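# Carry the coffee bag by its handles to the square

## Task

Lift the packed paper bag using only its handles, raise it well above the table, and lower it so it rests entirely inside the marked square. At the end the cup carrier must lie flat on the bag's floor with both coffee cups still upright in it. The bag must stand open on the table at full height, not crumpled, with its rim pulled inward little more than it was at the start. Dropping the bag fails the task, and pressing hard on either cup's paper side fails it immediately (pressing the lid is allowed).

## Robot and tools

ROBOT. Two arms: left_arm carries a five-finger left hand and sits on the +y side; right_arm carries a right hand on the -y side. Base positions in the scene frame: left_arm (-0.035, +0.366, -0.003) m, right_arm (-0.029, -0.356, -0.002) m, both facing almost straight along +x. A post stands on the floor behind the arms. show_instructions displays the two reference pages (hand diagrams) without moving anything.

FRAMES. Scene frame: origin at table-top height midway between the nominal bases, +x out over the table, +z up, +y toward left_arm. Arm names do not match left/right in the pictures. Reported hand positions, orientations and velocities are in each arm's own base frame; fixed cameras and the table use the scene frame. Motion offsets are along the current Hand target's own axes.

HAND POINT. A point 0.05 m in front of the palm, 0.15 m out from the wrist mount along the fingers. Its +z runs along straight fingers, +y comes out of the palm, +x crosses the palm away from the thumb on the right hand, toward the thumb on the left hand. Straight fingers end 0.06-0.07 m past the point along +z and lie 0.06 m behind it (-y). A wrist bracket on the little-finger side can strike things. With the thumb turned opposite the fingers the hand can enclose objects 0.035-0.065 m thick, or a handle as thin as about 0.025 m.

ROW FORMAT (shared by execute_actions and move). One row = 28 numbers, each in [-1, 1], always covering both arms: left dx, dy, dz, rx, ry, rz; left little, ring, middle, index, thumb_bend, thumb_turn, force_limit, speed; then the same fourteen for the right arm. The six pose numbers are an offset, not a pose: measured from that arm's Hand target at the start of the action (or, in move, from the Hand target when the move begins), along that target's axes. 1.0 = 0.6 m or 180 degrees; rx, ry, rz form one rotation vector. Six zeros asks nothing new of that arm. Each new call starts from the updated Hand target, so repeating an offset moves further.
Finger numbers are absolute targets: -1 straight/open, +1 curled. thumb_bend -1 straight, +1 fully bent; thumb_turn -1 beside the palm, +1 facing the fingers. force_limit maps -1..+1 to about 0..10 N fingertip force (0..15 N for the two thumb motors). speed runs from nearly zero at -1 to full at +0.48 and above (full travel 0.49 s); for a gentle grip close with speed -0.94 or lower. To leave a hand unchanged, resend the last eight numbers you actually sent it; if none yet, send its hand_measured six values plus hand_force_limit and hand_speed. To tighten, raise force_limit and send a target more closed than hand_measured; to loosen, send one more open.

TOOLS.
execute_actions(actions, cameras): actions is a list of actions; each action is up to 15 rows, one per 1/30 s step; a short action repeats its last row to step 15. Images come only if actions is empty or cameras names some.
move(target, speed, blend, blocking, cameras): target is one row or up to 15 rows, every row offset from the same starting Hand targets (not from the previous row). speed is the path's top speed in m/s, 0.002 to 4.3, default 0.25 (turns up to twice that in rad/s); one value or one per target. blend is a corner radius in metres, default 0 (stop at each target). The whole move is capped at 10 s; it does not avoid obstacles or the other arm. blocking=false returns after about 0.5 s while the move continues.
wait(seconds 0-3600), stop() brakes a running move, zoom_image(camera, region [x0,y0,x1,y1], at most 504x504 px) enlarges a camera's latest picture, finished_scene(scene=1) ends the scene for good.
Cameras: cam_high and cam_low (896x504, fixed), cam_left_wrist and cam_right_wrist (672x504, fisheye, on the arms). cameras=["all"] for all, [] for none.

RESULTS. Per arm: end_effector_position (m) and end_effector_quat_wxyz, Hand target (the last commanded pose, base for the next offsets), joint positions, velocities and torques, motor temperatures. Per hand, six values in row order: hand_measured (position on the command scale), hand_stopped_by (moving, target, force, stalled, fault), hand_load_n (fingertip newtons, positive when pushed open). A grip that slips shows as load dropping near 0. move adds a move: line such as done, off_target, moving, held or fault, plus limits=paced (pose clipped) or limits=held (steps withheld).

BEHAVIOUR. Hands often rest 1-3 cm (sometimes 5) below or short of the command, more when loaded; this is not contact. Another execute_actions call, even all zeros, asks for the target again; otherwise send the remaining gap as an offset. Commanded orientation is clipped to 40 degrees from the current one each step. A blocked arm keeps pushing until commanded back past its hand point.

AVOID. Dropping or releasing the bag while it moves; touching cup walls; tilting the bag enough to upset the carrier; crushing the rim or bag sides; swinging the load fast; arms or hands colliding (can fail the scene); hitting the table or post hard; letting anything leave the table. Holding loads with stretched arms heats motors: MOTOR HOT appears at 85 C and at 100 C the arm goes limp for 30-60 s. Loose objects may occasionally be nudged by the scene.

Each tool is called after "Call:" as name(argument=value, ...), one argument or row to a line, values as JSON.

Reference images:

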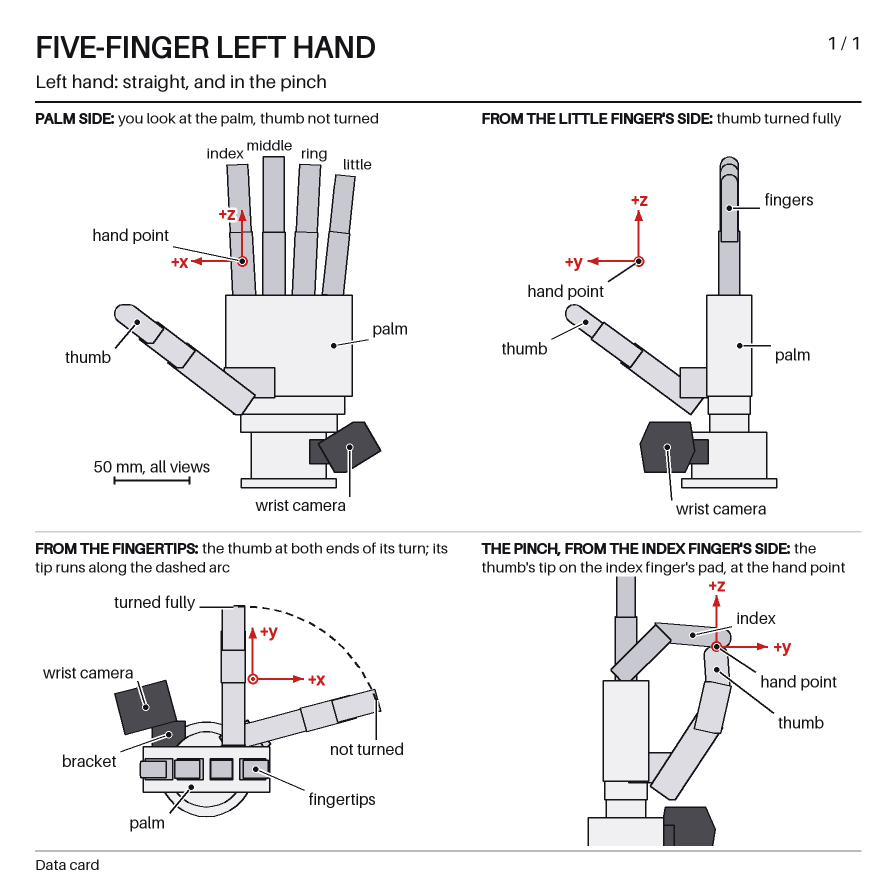

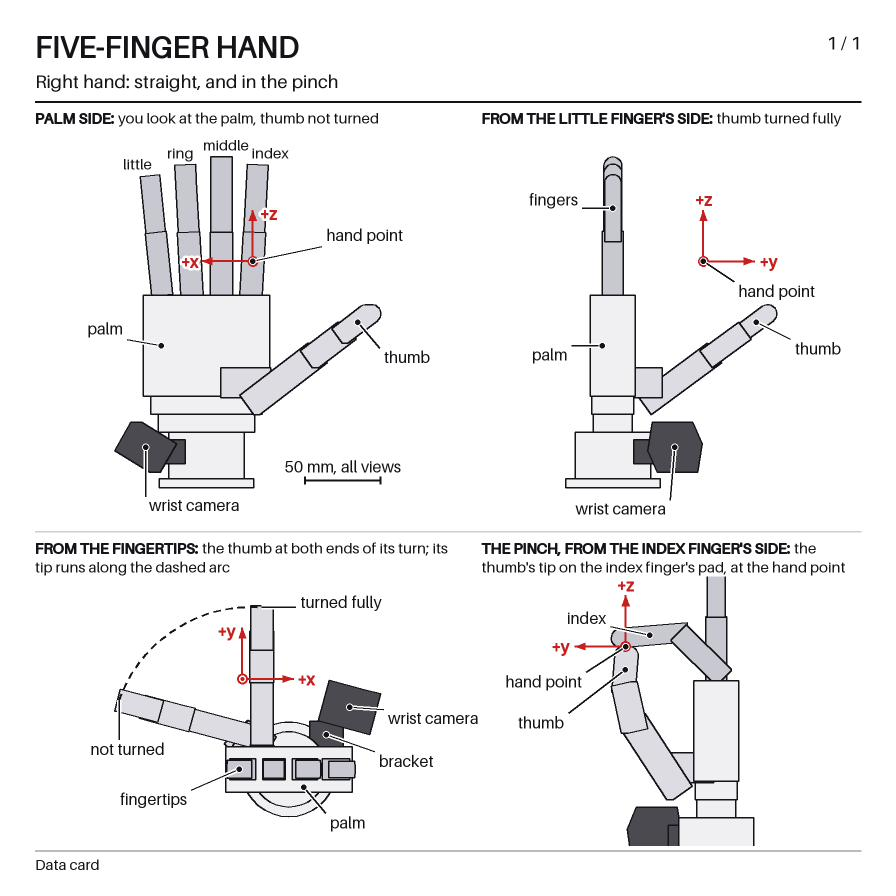

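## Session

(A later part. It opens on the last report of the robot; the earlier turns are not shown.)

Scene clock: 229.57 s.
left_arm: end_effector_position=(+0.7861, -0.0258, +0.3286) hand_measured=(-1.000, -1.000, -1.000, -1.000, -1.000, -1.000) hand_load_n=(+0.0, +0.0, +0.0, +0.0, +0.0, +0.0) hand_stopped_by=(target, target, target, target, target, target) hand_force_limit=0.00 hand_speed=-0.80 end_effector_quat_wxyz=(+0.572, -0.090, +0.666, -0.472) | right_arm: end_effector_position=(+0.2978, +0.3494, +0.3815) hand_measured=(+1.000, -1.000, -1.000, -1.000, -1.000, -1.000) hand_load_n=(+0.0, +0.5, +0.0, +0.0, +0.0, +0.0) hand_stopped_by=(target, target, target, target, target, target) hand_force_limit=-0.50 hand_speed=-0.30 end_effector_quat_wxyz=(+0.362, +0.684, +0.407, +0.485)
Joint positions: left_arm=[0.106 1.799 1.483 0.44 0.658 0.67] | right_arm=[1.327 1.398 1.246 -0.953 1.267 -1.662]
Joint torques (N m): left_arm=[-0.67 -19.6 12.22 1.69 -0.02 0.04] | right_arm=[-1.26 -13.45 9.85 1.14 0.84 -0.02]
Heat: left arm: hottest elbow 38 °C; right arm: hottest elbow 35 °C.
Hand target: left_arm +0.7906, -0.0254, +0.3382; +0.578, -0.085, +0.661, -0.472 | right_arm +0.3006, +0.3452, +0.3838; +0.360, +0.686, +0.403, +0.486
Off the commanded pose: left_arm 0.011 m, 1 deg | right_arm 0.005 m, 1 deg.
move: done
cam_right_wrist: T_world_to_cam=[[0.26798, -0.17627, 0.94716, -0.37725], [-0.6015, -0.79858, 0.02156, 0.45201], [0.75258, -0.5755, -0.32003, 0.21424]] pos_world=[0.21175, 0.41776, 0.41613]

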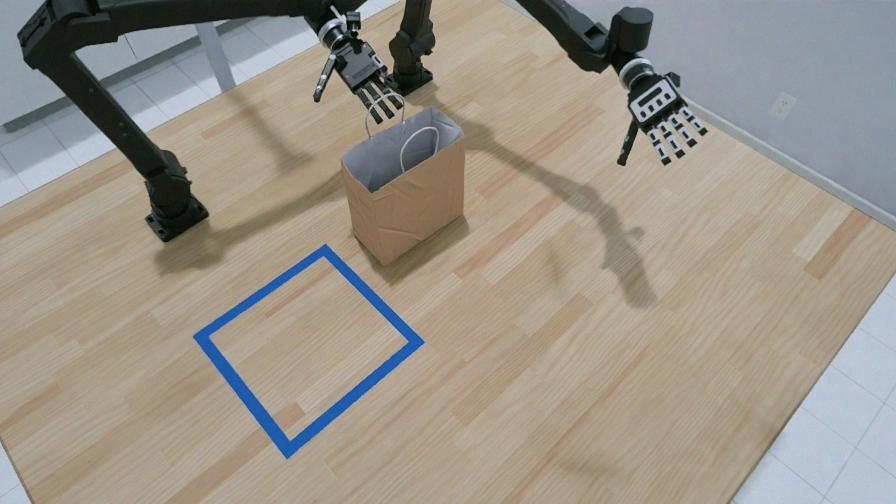

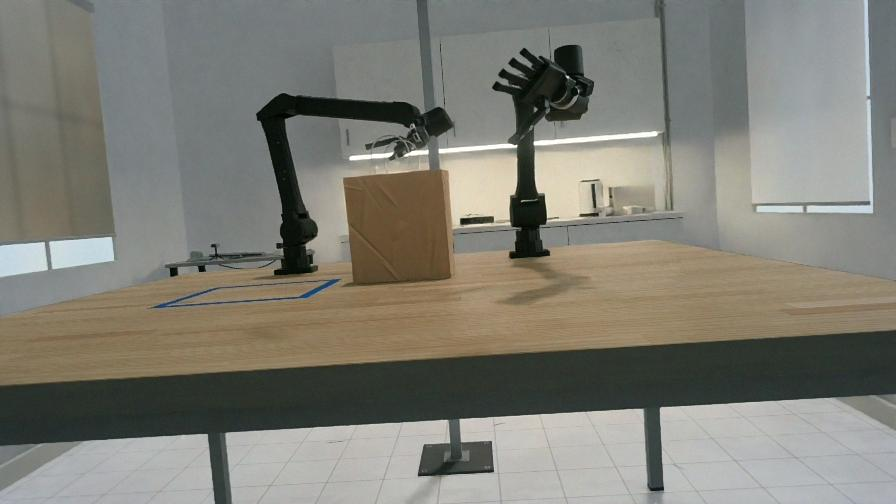

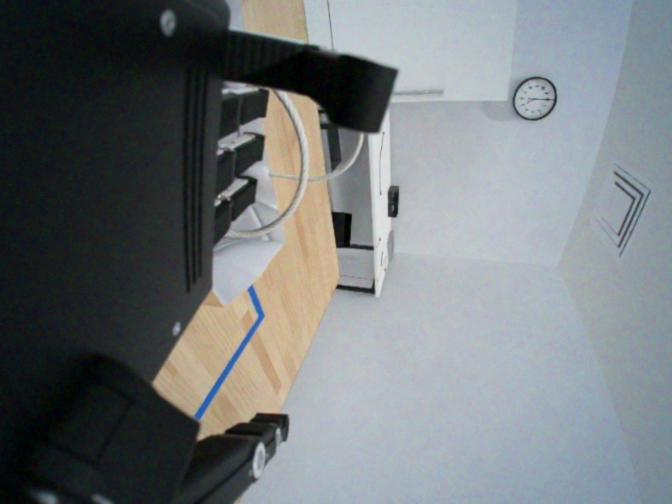

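Call:
move(
  target=[0,0,0,0,0,0,-1,-1,-1,-1,-1,-1,0,-0.8, 0.0,0.0,0.085,0,0,0,1,-1,-1,-1,-1,-1,-0.5,-0.3],
  speed=0.05,
  cameras=["cam_high","cam_low","cam_right_wrist"],
)

Call:
zoom_image(
  camera="cam_right_wrist",
  region=[200, 20, 400, 260],
)

Call:
zoom_image(
  camera="cam_low",
  region=[340, 90, 460, 190],
)

Call:
zoom_image(
  camera="cam_high",
  region=[300, 20, 480, 200],
)

Scene clock: 237.27 s.
left_arm: end_effector_position=(+0.7861, -0.0258, +0.3286) hand_measured=(-1.000, -1.000, -1.000, -1.000, -1.000, -1.000) hand_load_n=(+0.0, +0.0, +0.0, +0.0, +0.0, +0.0) hand_stopped_by=(target, target, target, target, target, target) hand_force_limit=0.00 hand_speed=-0.80 end_effector_quat_wxyz=(+0.572, -0.090, +0.666, -0.472) | right_arm: end_effector_position=(+0.3470, +0.3444, +0.3669) hand_measured=(+1.000, -1.000, -1.000, -1.000, -1.000, -1.000) hand_load_n=(+0.0, +0.0, +0.0, +0.0, +0.0, +0.0) hand_stopped_by=(target, target, target, target, target, target) hand_force_limit=-0.50 hand_speed=-0.30 end_effector_quat_wxyz=(+0.362, +0.685, +0.408, +0.484)
Joint positions: left_arm=[0.106 1.799 1.483 0.44 0.658 0.67] | right_arm=[1.216 1.395 1.177 -0.631 1.203 -1.935]
Joint torques (N m): left_arm=[-0.67 -19.55 12.22 1.69 -0.02 0.04] | right_arm=[-1.2 -13.63 10.04 1.47 0.7 -0.01]
Heat: left arm: hottest elbow 38 °C; right arm: hottest elbow 36 °C.
Hand target: left_arm +0.7906, -0.0254, +0.3382; +0.578, -0.085, +0.661, -0.472 | right_arm +0.3495, +0.3400, +0.3701; +0.360, +0.686, +0.404, +0.486
Off the commanded pose: left_arm 0.011 m, 1 deg | right_arm 0.006 m, 1 deg.
move: done
cam_right_wrist: T_world_to_cam=[[0.27052, -0.17547, 0.94659, -0.3785], [-0.60193, -0.79818, 0.02407, 0.47699], [0.75133, -0.5763, -0.32154, 0.17084]] pos_world=[0.26115, 0.41277, 0.40174]

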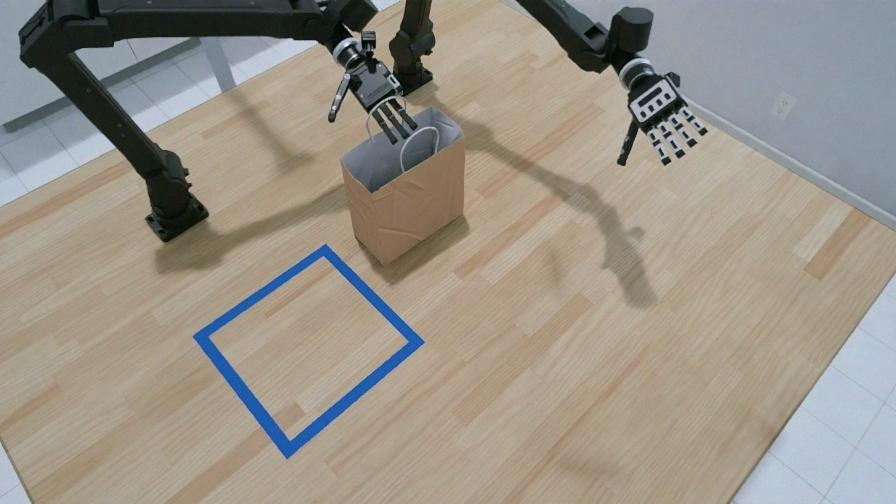

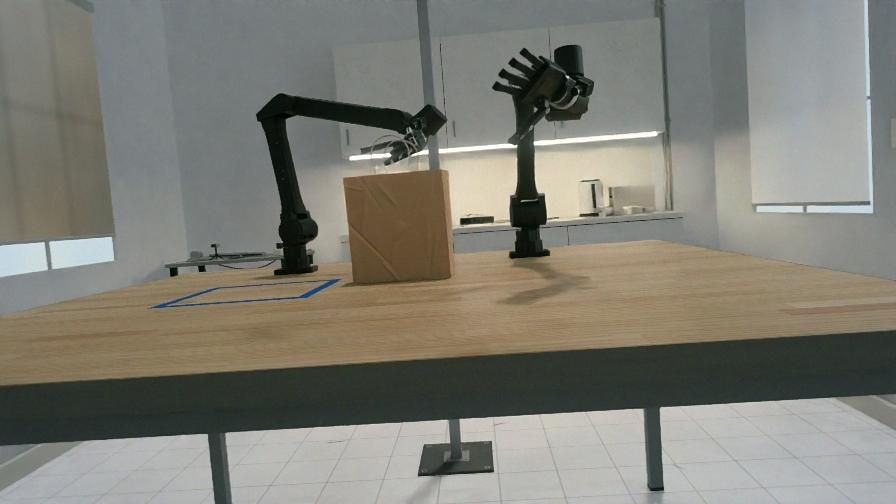

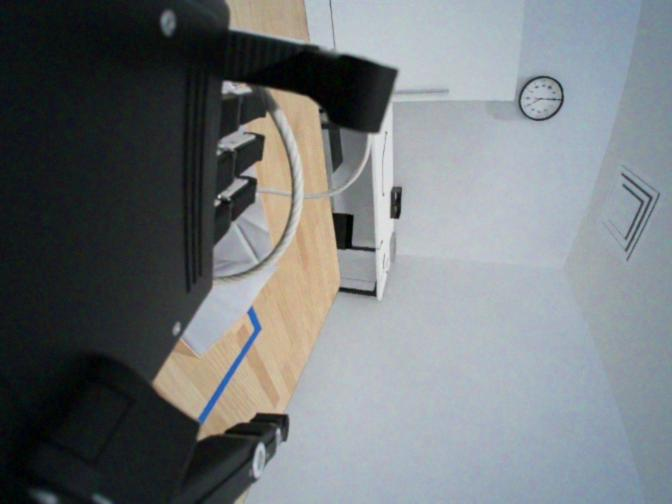

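Scaled by 2.100 from the camera's image (finer frame: 960x720).

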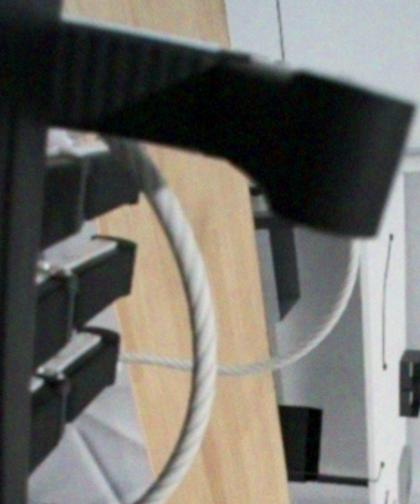

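Scaled by 4.200 from the camera's image (finer frame: 1280x720).

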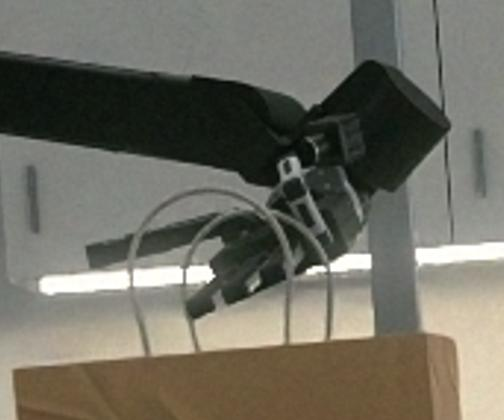

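Scaled by 2.800 from the camera's image (finer frame: 1280x720).

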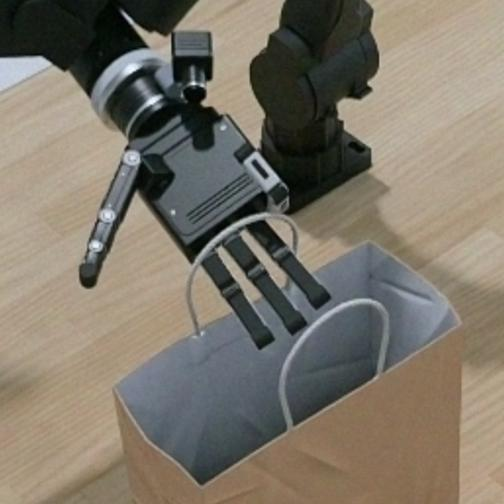

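Call:
move(
  target=[
    [0,0,0,0,0,0,-1,-1,-1,-1,-1,-1,0,-0.8, 0.0,0.0,-0.108,0,0,0,1,-1,-1,-1,-1,-1,-0.5,-0.3],
    [0,0,0,0,0,0,-1,-1,-1,-1,-1,-1,0,-0.8, 0.0,0.0,-0.118,0,0,0,-1,-1,-1,-1,-1,-1,-0.5,-0.3],
  ],
  speed=0.07,
  cameras=["cam_high","cam_low","cam_right_wrist"],
)

Call:
zoom_image(
  camera="cam_right_wrist",
  region=[200, 20, 400, 260],
)

Call:
zoom_image(
  camera="cam_low",
  region=[340, 90, 460, 190],
)

Call:
zoom_image(
  camera="cam_high",
  region=[300, 20, 480, 200],
)

Scene clock: 262.33 s.
left_arm: end_effector_position=(+0.7861, -0.0258, +0.3286) hand_measured=(-1.000, -1.000, -1.000, -1.000, -1.000, -1.000) hand_load_n=(+0.0, +0.0, +0.0, +0.0, +0.0, +0.0) hand_stopped_by=(target, target, target, target, target, target) hand_force_limit=0.00 hand_speed=-0.80 end_effector_quat_wxyz=(+0.572, -0.090, +0.666, -0.472) | right_arm: end_effector_position=(+0.2827, +0.3355, +0.3786) hand_measured=(-1.000, -1.000, -1.000, -1.000, -1.000, -1.000) hand_load_n=(-0.5, +0.0, +0.0, +0.0, +0.0, +0.0) hand_stopped_by=(target, target, target, target, target, target) hand_force_limit=-0.50 hand_speed=-0.30 end_effector_quat_wxyz=(+0.370, +0.684, +0.409, +0.478)
Joint positions: left_arm=[0.106 1.799 1.483 0.44 0.658 0.67] | right_arm=[1.353 1.383 1.232 -1.086 1.282 -1.545]
Joint torques (N m): left_arm=[-0.67 -19.55 12.21 1.74 -0.02 0.03] | right_arm=[0.03 -11.11 13.94 0.46 1.03 0.17]
Heat: left arm: hottest elbow 38 °C; right arm: hottest elbow 35 °C.
Hand target: left_arm +0.7906, -0.0254, +0.3382; +0.578, -0.085, +0.661, -0.472 | right_arm +0.2817, +0.3473, +0.3891; +0.361, +0.686, +0.404, +0.486
Off the commanded pose: left_arm 0.011 m, 1 deg | right_arm 0.016 m, 2 deg.
move: off_target (right_arm); target 2's new numbers were sent with right_arm's hand 0.016 m and 2 deg from that target
cam_right_wrist: T_world_to_cam=[[0.27025, -0.16, 0.9494, -0.37991], [-0.61002, -0.79136, 0.04028, 0.42474], [0.74487, -0.59005, -0.31146, 0.22046]] pos_world=[0.19755, 0.40542, 0.41225]

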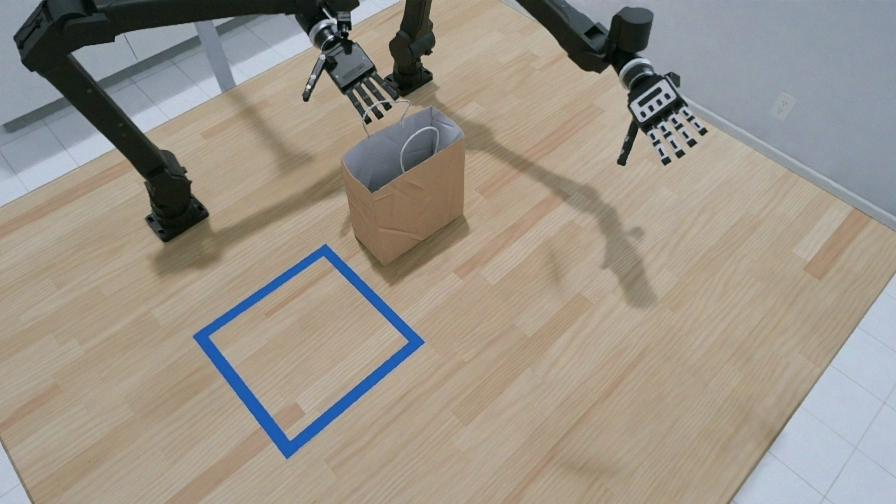

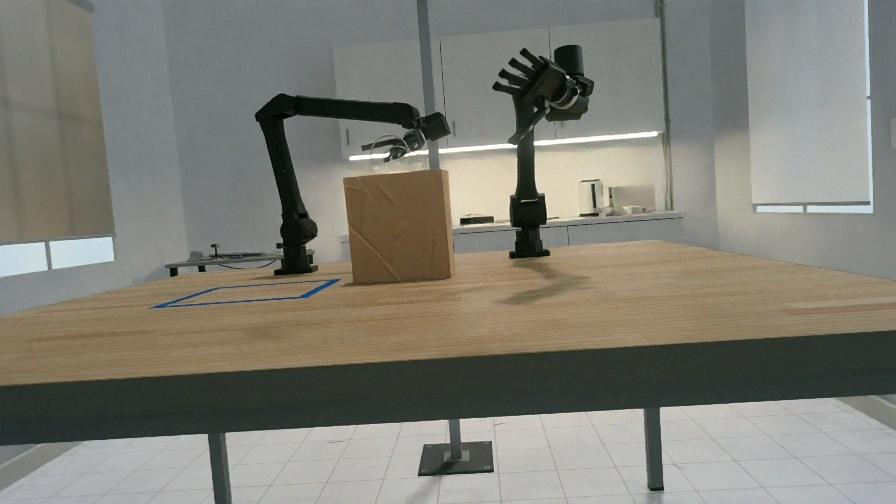

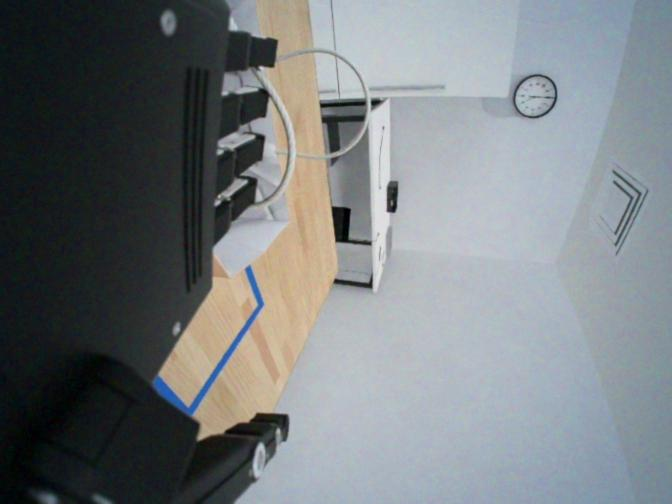

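Scaled by 2.100 from the camera's image (finer frame: 960x720).

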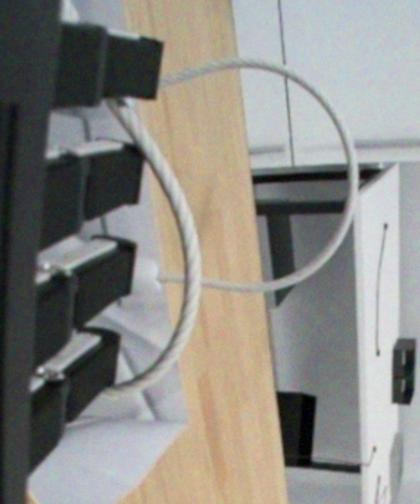

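Scaled by 4.200 from the camera's image (finer frame: 1280x720).

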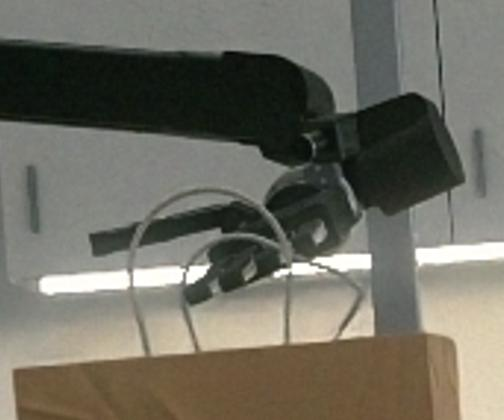

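Scaled by 2.800 from the camera's image (finer frame: 1280x720).

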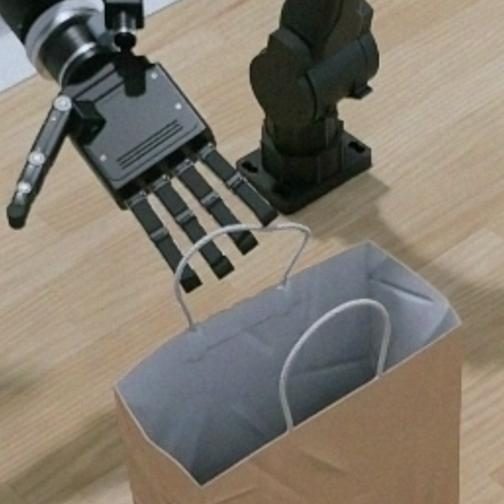

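Call:
move(
  target=[0,0,0,0,0,0,-1,-1,-1,-1,-1,-1,0,-0.8, 0.0,0.0,-0.06,0,0,0,-1,-1,-1,-1,-1,-1,-0.5,-0.3],
  speed=0.05,
  cameras=["cam_high","cam_low","cam_right_wrist"],
)

Call:
zoom_image(
  camera="cam_right_wrist",
  region=[200, 20, 400, 260],
)

Call:
zoom_image(
  camera="cam_low",
  region=[340, 90, 460, 190],
)

Call:
zoom_image(
  camera="cam_high",
  region=[300, 20, 480, 200],
)

Scene clock: 266.97 s.
left_arm: end_effector_position=(+0.7861, -0.0258, +0.3286) hand_measured=(-1.000, -1.000, -1.000, -1.000, -1.000, -1.000) hand_load_n=(+0.0, +0.0, +0.0, +0.0, +0.0, +0.0) hand_stopped_by=(target, target, target, target, target, target) hand_force_limit=0.00 hand_speed=-0.80 end_effector_quat_wxyz=(+0.572, -0.090, +0.666, -0.472) | right_arm: end_effector_position=(+0.2489, +0.3395, +0.3882) hand_measured=(-1.000, -1.000, -1.000, -1.000, -1.000, -1.000) hand_load_n=(+0.0, +0.0, +0.0, +0.0, +0.0, +0.0) hand_stopped_by=(target, target, target, target, target, target) hand_force_limit=-0.50 hand_speed=-0.30 end_effector_quat_wxyz=(+0.369, +0.684, +0.410, +0.478)
Joint positions: left_arm=[0.106 1.799 1.483 0.44 0.658 0.67] | right_arm=[1.434 1.423 1.308 -1.393 1.296 -1.264]
Joint torques (N m): left_arm=[-0.62 -19.43 12.19 1.72 -0.01 0.03] | right_arm=[0.03 -11.34 13.74 0.14 1.21 0.17]
Heat: left arm: hottest elbow 38 °C; right arm: hottest elbow 36 °C.
Hand target: left_arm +0.7906, -0.0254, +0.3382; +0.578, -0.085, +0.661, -0.472 | right_arm +0.2470, +0.3510, +0.3987; +0.360, +0.686, +0.403, +0.486
Off the commanded pose: left_arm 0.011 m, 1 deg | right_arm 0.016 m, 2 deg.
move: off_target (right_arm)
cam_right_wrist: T_world_to_cam=[[0.27169, -0.16016, 0.94897, -0.37932], [-0.60851, -0.79252, 0.04046, 0.4069], [0.74559, -0.58845, -0.31277, 0.25081]] pos_world=[0.16365, 0.40931, 0.42195]

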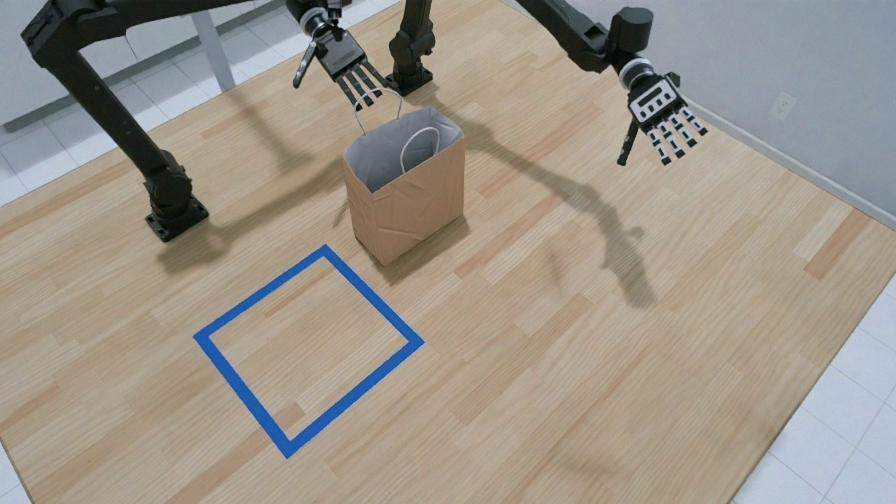

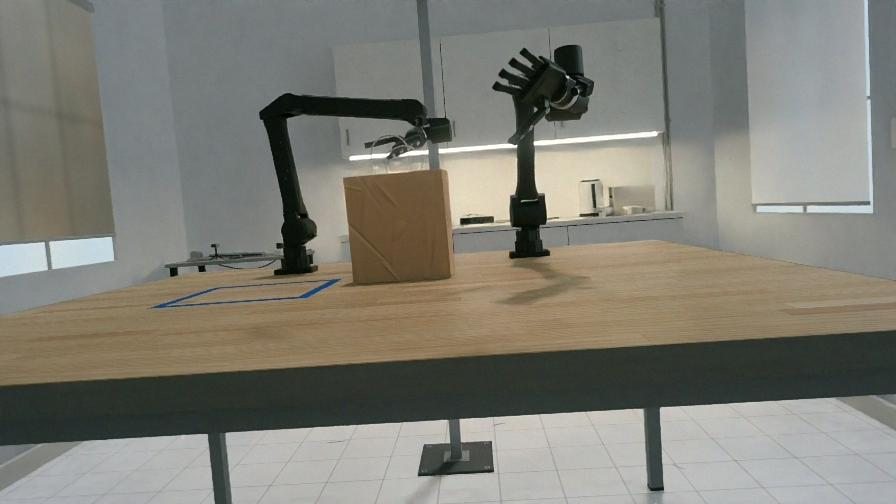

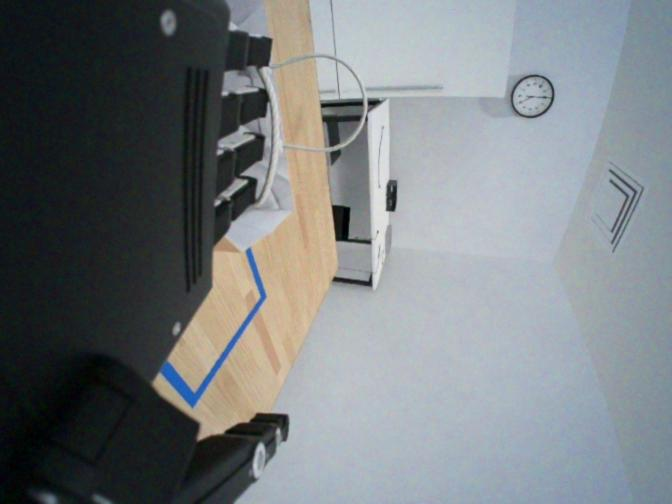

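Scaled by 2.100 from the camera's image (finer frame: 960x720).

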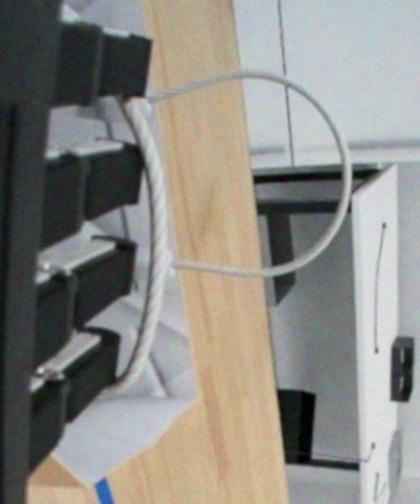

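Scaled by 4.200 from the camera's image (finer frame: 1280x720).

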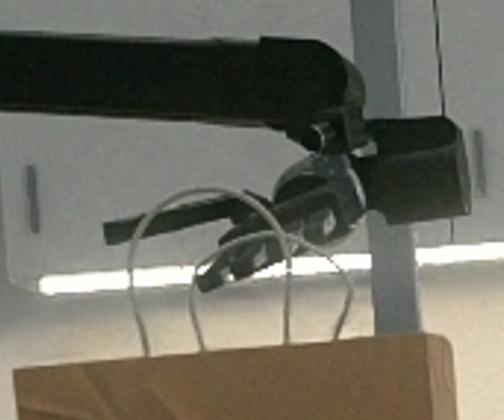

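Scaled by 2.800 from the camera's image (finer frame: 1280x720).

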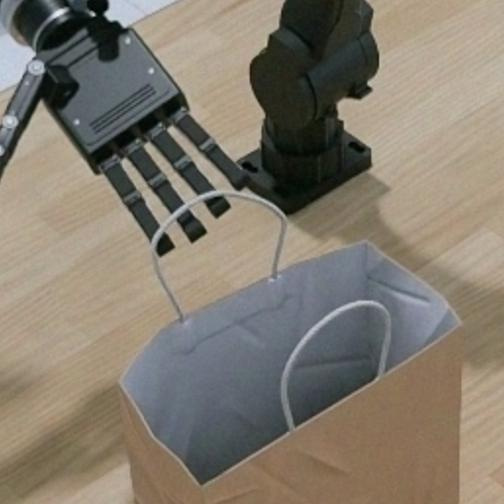

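Call:
move(
  target=[0,0,0,0,0,0,-1,-1,-1,-1,-1,-1,0,-0.8, 0.0,0.0,0,0,0,0,1,-1,-1,-1,-1,-1,-0.5,-0.3],
  speed=0.05,
  cameras=["cam_high","cam_right_wrist"],
)

Call:
zoom_image(
  camera="cam_right_wrist",
  region=[200, 20, 400, 260],
)

Call:
zoom_image(
  camera="cam_high",
  region=[300, 20, 480, 200],
)

Scene clock: 271.20 s.
left_arm: end_effector_position=(+0.7861, -0.0258, +0.3286) hand_measured=(-1.000, -1.000, -1.000, -1.000, -1.000, -1.000) hand_load_n=(+0.0, +0.0, +0.0, +0.0, +0.0, +0.0) hand_stopped_by=(target, target, target, target, target, target) hand_force_limit=0.00 hand_speed=-0.80 end_effector_quat_wxyz=(+0.572, -0.090, +0.666, -0.472) | right_arm: end_effector_position=(+0.2489, +0.3395, +0.3882) hand_measured=(+1.000, -1.000, -1.000, -1.000, -1.000, -1.000) hand_load_n=(+0.0, +0.0, +0.0, +0.0, +0.0, +0.0) hand_stopped_by=(target, target, target, target, target, target) hand_force_limit=-0.50 hand_speed=-0.30 end_effector_quat_wxyz=(+0.369, +0.684, +0.410, +0.478)
Joint positions: left_arm=[0.106 1.799 1.483 0.44 0.658 0.67] | right_arm=[1.434 1.423 1.308 -1.393 1.296 -1.263]
Joint torques (N m): left_arm=[-0.73 -19.55 12.19 1.7 -0.02 0.04] | right_arm=[0.03 -11.52 13.45 0.17 1.2 0.16]
Heat: left arm: hottest elbow 38 °C; right arm: hottest elbow 37 °C.
Hand target: left_arm +0.7906, -0.0254, +0.3382; +0.578, -0.085, +0.661, -0.472 | right_arm +0.2468, +0.3503, +0.3984; +0.360, +0.686, +0.404, +0.487 (not the last commanded pose)
Off the commanded pose: left_arm 0.011 m, 1 deg | right_arm 0.016 m, 2 deg.
move: done
cam_right_wrist: T_world_to_cam=[[0.27164, -0.16051, 0.94892, -0.37915], [-0.60859, -0.79247, 0.04016, 0.40702], [0.74554, -0.58841, -0.31295, 0.25088]] pos_world=[0.16365, 0.40931, 0.42195]

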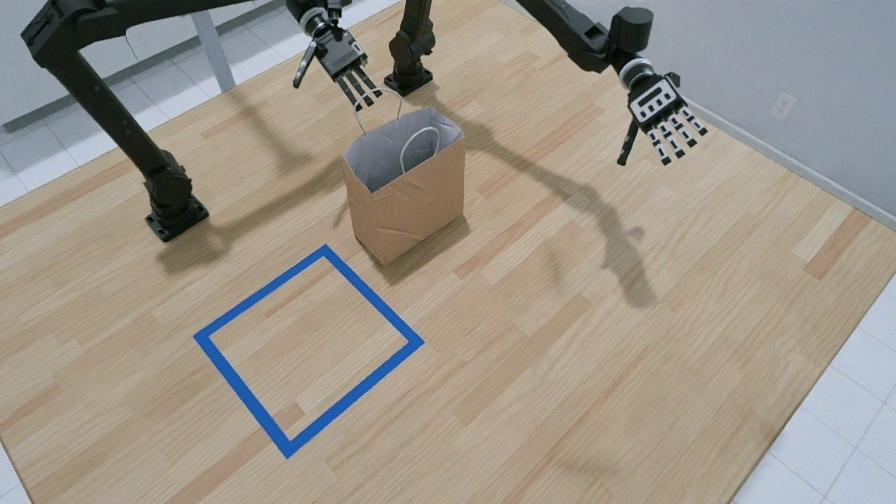

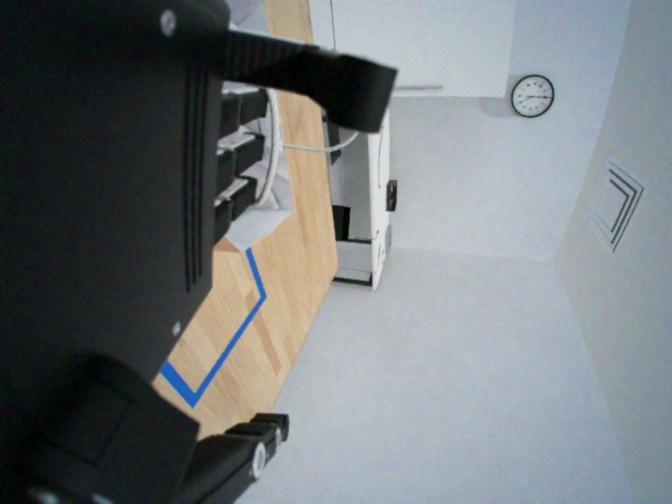

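Scaled by 2.100 from the camera's image (finer frame: 960x720).

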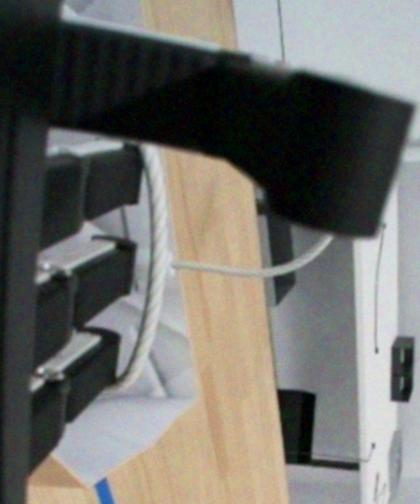

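Scaled by 2.800 from the camera's image (finer frame: 1280x720).

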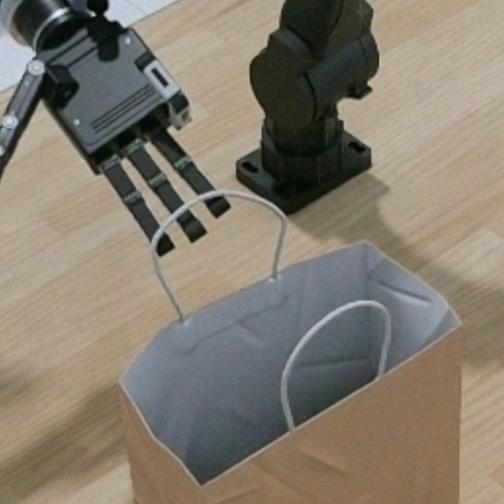

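Call:
move(
  target=[0,0,0,0,0,0,-1,-1,-1,-1,-1,-1,0,-0.8, 0.0053,-0.0123,-0.0333,0,0,0,1,-1,-1,-1,-1,-1,-0.5,-0.3],
  speed=0.1,
  cameras=["cam_high","cam_right_wrist"],
)

Call:
zoom_image(
  camera="cam_high",
  region=[300, 20, 480, 200],
)

Scene clock: 275.63 s.
left_arm: end_effector_position=(+0.7861, -0.0258, +0.3286) hand_measured=(-1.000, -1.000, -1.000, -1.000, -1.000, -1.000) hand_load_n=(+0.0, +0.0, +0.0, +0.0, +0.0, +0.0) hand_stopped_by=(target, target, target, target, target, target) hand_force_limit=0.00 hand_speed=-0.80 end_effector_quat_wxyz=(+0.572, -0.090, +0.666, -0.472) | right_arm: end_effector_position=(+0.2276, +0.3478, +0.3918) hand_measured=(+1.000, -1.000, -1.000, -1.000, -1.000, -1.000) hand_load_n=(+0.0, +0.0, +0.0, +0.0, +0.0, +0.0) hand_stopped_by=(target, target, target, target, target, target) hand_force_limit=-0.50 hand_speed=-0.30 end_effector_quat_wxyz=(+0.367, +0.682, +0.410, +0.482)
Joint positions: left_arm=[0.106 1.799 1.483 0.44 0.658 0.67] | right_arm=[1.488 1.464 1.359 -1.564 1.3 -1.091]
Joint torques (N m): left_arm=[-0.67 -19.49 12.18 1.69 -0.01 0.03] | right_arm=[-0.32 -11.58 13.16 -0.02 1.04 0.15]
Heat: left arm: hottest elbow 38 °C; right arm: hottest elbow 37 °C.
Hand target: left_arm +0.7906, -0.0254, +0.3382; +0.578, -0.085, +0.661, -0.472 | right_arm +0.2268, +0.3583, +0.3983; +0.360, +0.686, +0.404, +0.487
Off the commanded pose: left_arm 0.011 m, 1 deg | right_arm 0.012 m, 1 deg.
move: off_target (right_arm)
cam_right_wrist: T_world_to_cam=[[0.26835, -0.16245, 0.94952, -0.37427], [-0.60277, -0.79719, 0.03396, 0.4032], [0.75143, -0.58146, -0.31185, 0.26858]] pos_world=[0.14165, 0.41679, 0.42544]

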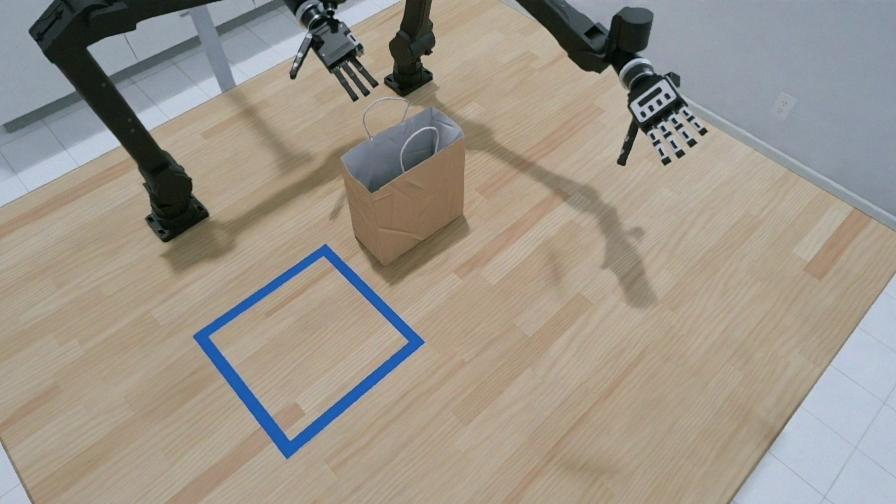

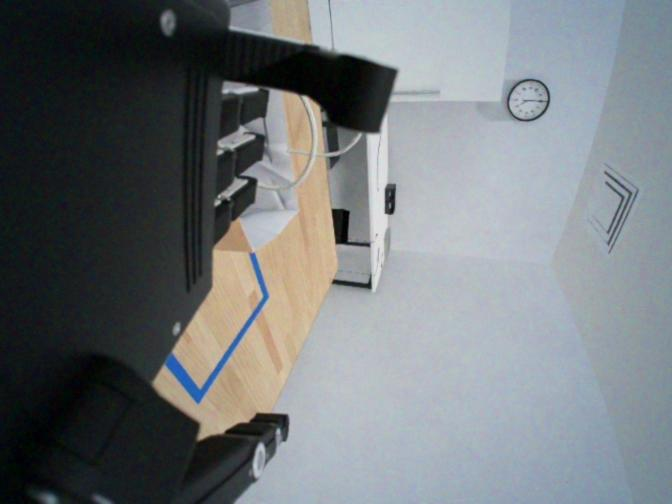

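Scaled by 2.800 from the camera's image (finer frame: 1280x720).

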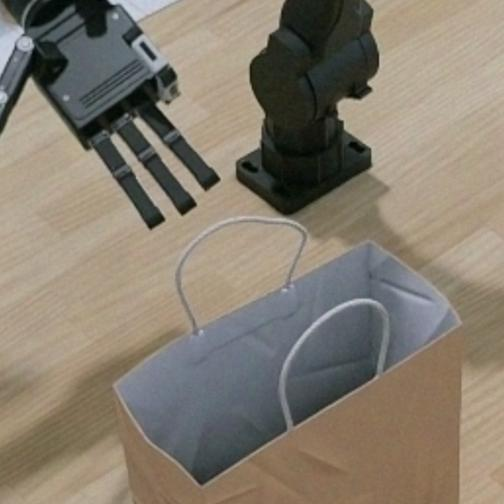

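Call:
move(
  target=[0.0808,-0.4025,-0.437,-0.4114,-0.0235,-0.2925,-1,-1,-1,-1,-1,-1,0,-0.8, 0,0,0,0,0,0,1,-1,-1,-1,-1,-1,-0.5,-0.3],
  speed=0.2,
  cameras=["cam_high","cam_low","cam_left_wrist"],
)

Scene clock: 294.47 s.
left_arm: end_effector_position=(+0.4439, -0.0437, +0.4333) hand_measured=(-1.000, -1.000, -1.000, -1.000, -1.000, -1.000) hand_load_n=(+0.0, +0.0, +0.0, +0.0, +0.0, -0.5) hand_stopped_by=(target, target, target, target, target, target) hand_force_limit=0.00 hand_speed=-0.80 end_effector_quat_wxyz=(-0.175, +0.685, -0.686, +0.172) | right_arm: end_effector_position=(+0.2276, +0.3478, +0.3918) hand_measured=(+1.000, -1.000, -1.000, -1.000, -1.000, -1.000) hand_load_n=(+0.0, +0.0, +0.0, +0.0, +0.0, +0.0) hand_stopped_by=(target, target, target, target, target, target) hand_force_limit=-0.50 hand_speed=-0.30 end_effector_quat_wxyz=(+0.367, +0.682, +0.410, +0.482)
Joint positions: left_arm=[-0.033 1.425 1.925 -1.575 -0.019 -0.026] | right_arm=[1.488 1.464 1.359 -1.564 1.3 -1.091]
Joint torques (N m): left_arm=[-1.79 -11.05 13.7 0.38 -0.06 -0.1] | right_arm=[-0.32 -11.63 12.93 0.05 1.04 0.16]
Heat: left arm: hottest elbow 39 °C; right arm: hottest elbow 39 °C.
Hand target: left_arm +0.4493, -0.0502, +0.4497; -0.183, +0.683, -0.683, +0.183 | right_arm +0.2266, +0.3578, +0.3981; +0.359, +0.685, +0.405, +0.487 (not the last commanded pose)
Off the commanded pose: left_arm 0.018 m, 2 deg | right_arm 0.012 m, 1 deg.
move: off_target (left_arm)
cam_left_wrist: T_world_to_cam=[[0.84942, -0.24605, 0.46685, -0.59115], [-0.41928, -0.85186, 0.31391, 0.01389], [0.32045, -0.46238, -0.82675, 0.31279]] pos_world=[0.40773, 0.01101, 0.53021]

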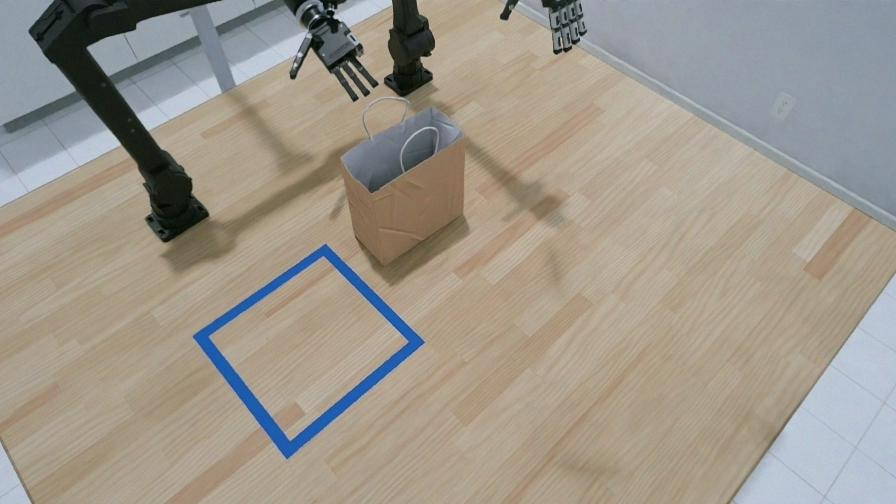

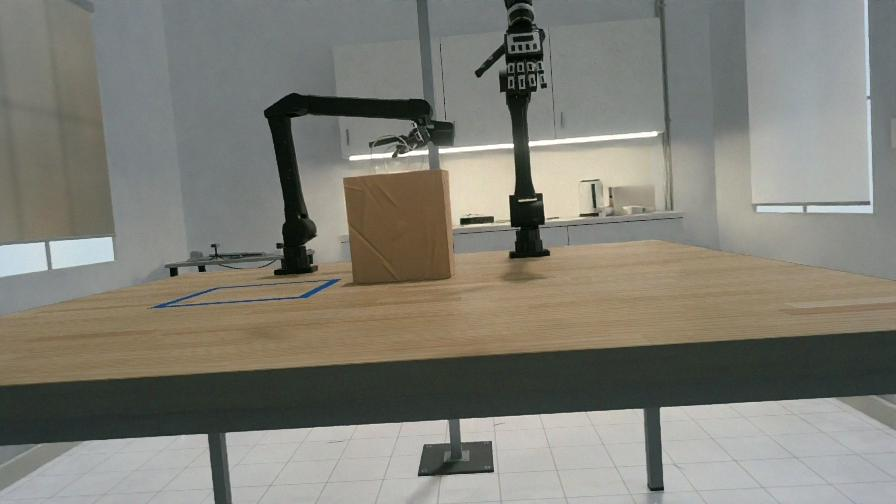

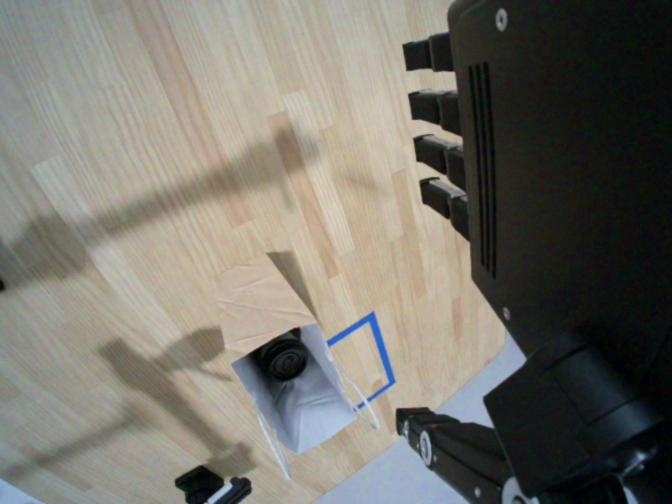

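Call:
execute_actions(
  actions=[],
  cameras=["cam_high","cam_low","cam_left_wrist"],
)

Scene clock: 302.80 s.
left_arm: end_effector_position=(+0.4440, -0.0437, +0.4336) hand_measured=(-1.000, -1.000, -1.000, -1.000, -1.000, -1.000) hand_load_n=(+0.0, +0.0, +0.0, +0.0, +0.0, +0.0) hand_stopped_by=(target, target, target, target, target, target) hand_force_limit=0.00 hand_speed=-0.80 end_effector_quat_wxyz=(-0.175, +0.685, -0.686, +0.172) | right_arm: end_effector_position=(+0.2276, +0.3478, +0.3918) hand_measured=(+1.000, -1.000, -1.000, -1.000, -1.000, -1.000) hand_load_n=(+0.0, +0.0, +0.0, +0.0, -0.5, +0.0) hand_stopped_by=(target, target, target, target, target, target) hand_force_limit=-0.50 hand_speed=-0.30 end_effector_quat_wxyz=(+0.367, +0.682, +0.410, +0.482)
Joint positions: left_arm=[-0.033 1.425 1.926 -1.575 -0.019 -0.027] | right_arm=[1.488 1.464 1.359 -1.564 1.3 -1.091]
Joint velocities: within noise
Joint torques (N m): left_arm=[-1.96 -10.87 13.65 0.36 -0.07 -0.11] | right_arm=[-0.32 -11.63 12.92 0.05 1.04 0.16]
Motor temperatures (°C): left_arm=[30 34 39 31 28 27] | right_arm=[29 34 39 28 32 29]
Heat: left arm: hottest elbow 39 °C; right arm: hottest elbow 39 °C.
Hand target: left_arm +0.4494, -0.0502, +0.4498; -0.183, +0.683, -0.683, +0.183 | right_arm +0.2266, +0.3578, +0.3981; +0.359, +0.685, +0.405, +0.487 (not the last commanded pose)
Off the commanded pose: left_arm 0.018 m, 2 deg | right_arm 0.012 m, 1 deg.
camera_calibration:
cam_left_wrist: T_world_to_cam=[[0.84916, -0.24558, 0.46756, -0.59157], [-0.41919, -0.85193, 0.31384, 0.0138], [0.32126, -0.4625, -0.82637, 0.31251]] pos_world=[0.40773, 0.01101, 0.53051]
Images, in order (width x height): cam_high 896x504, cam_low 896x504, cam_left_wrist 672x504.

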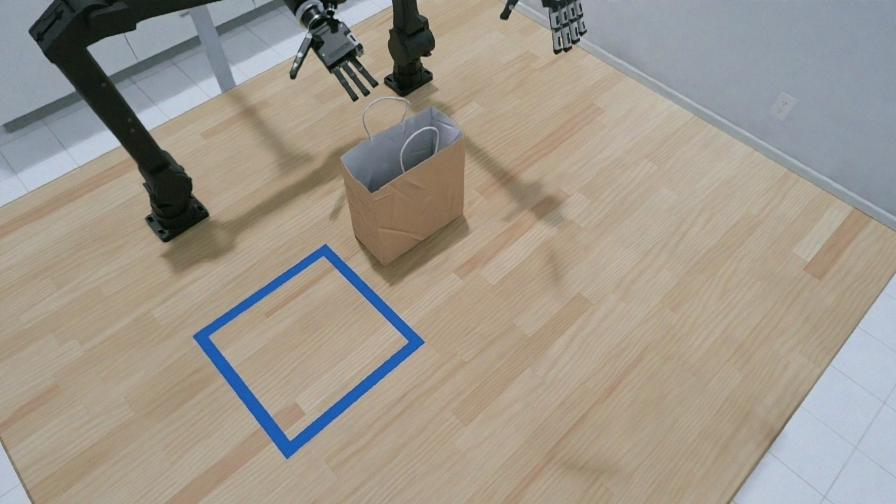

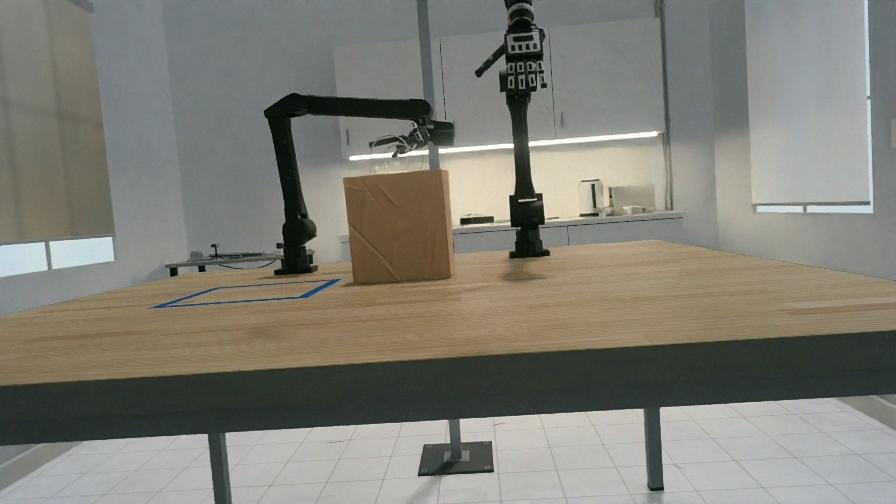

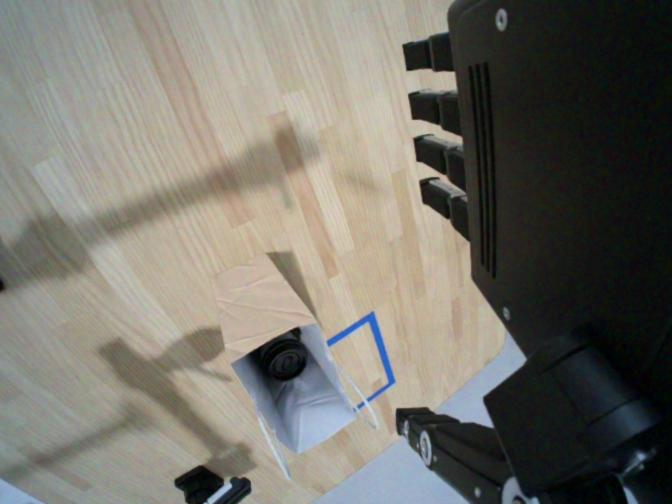

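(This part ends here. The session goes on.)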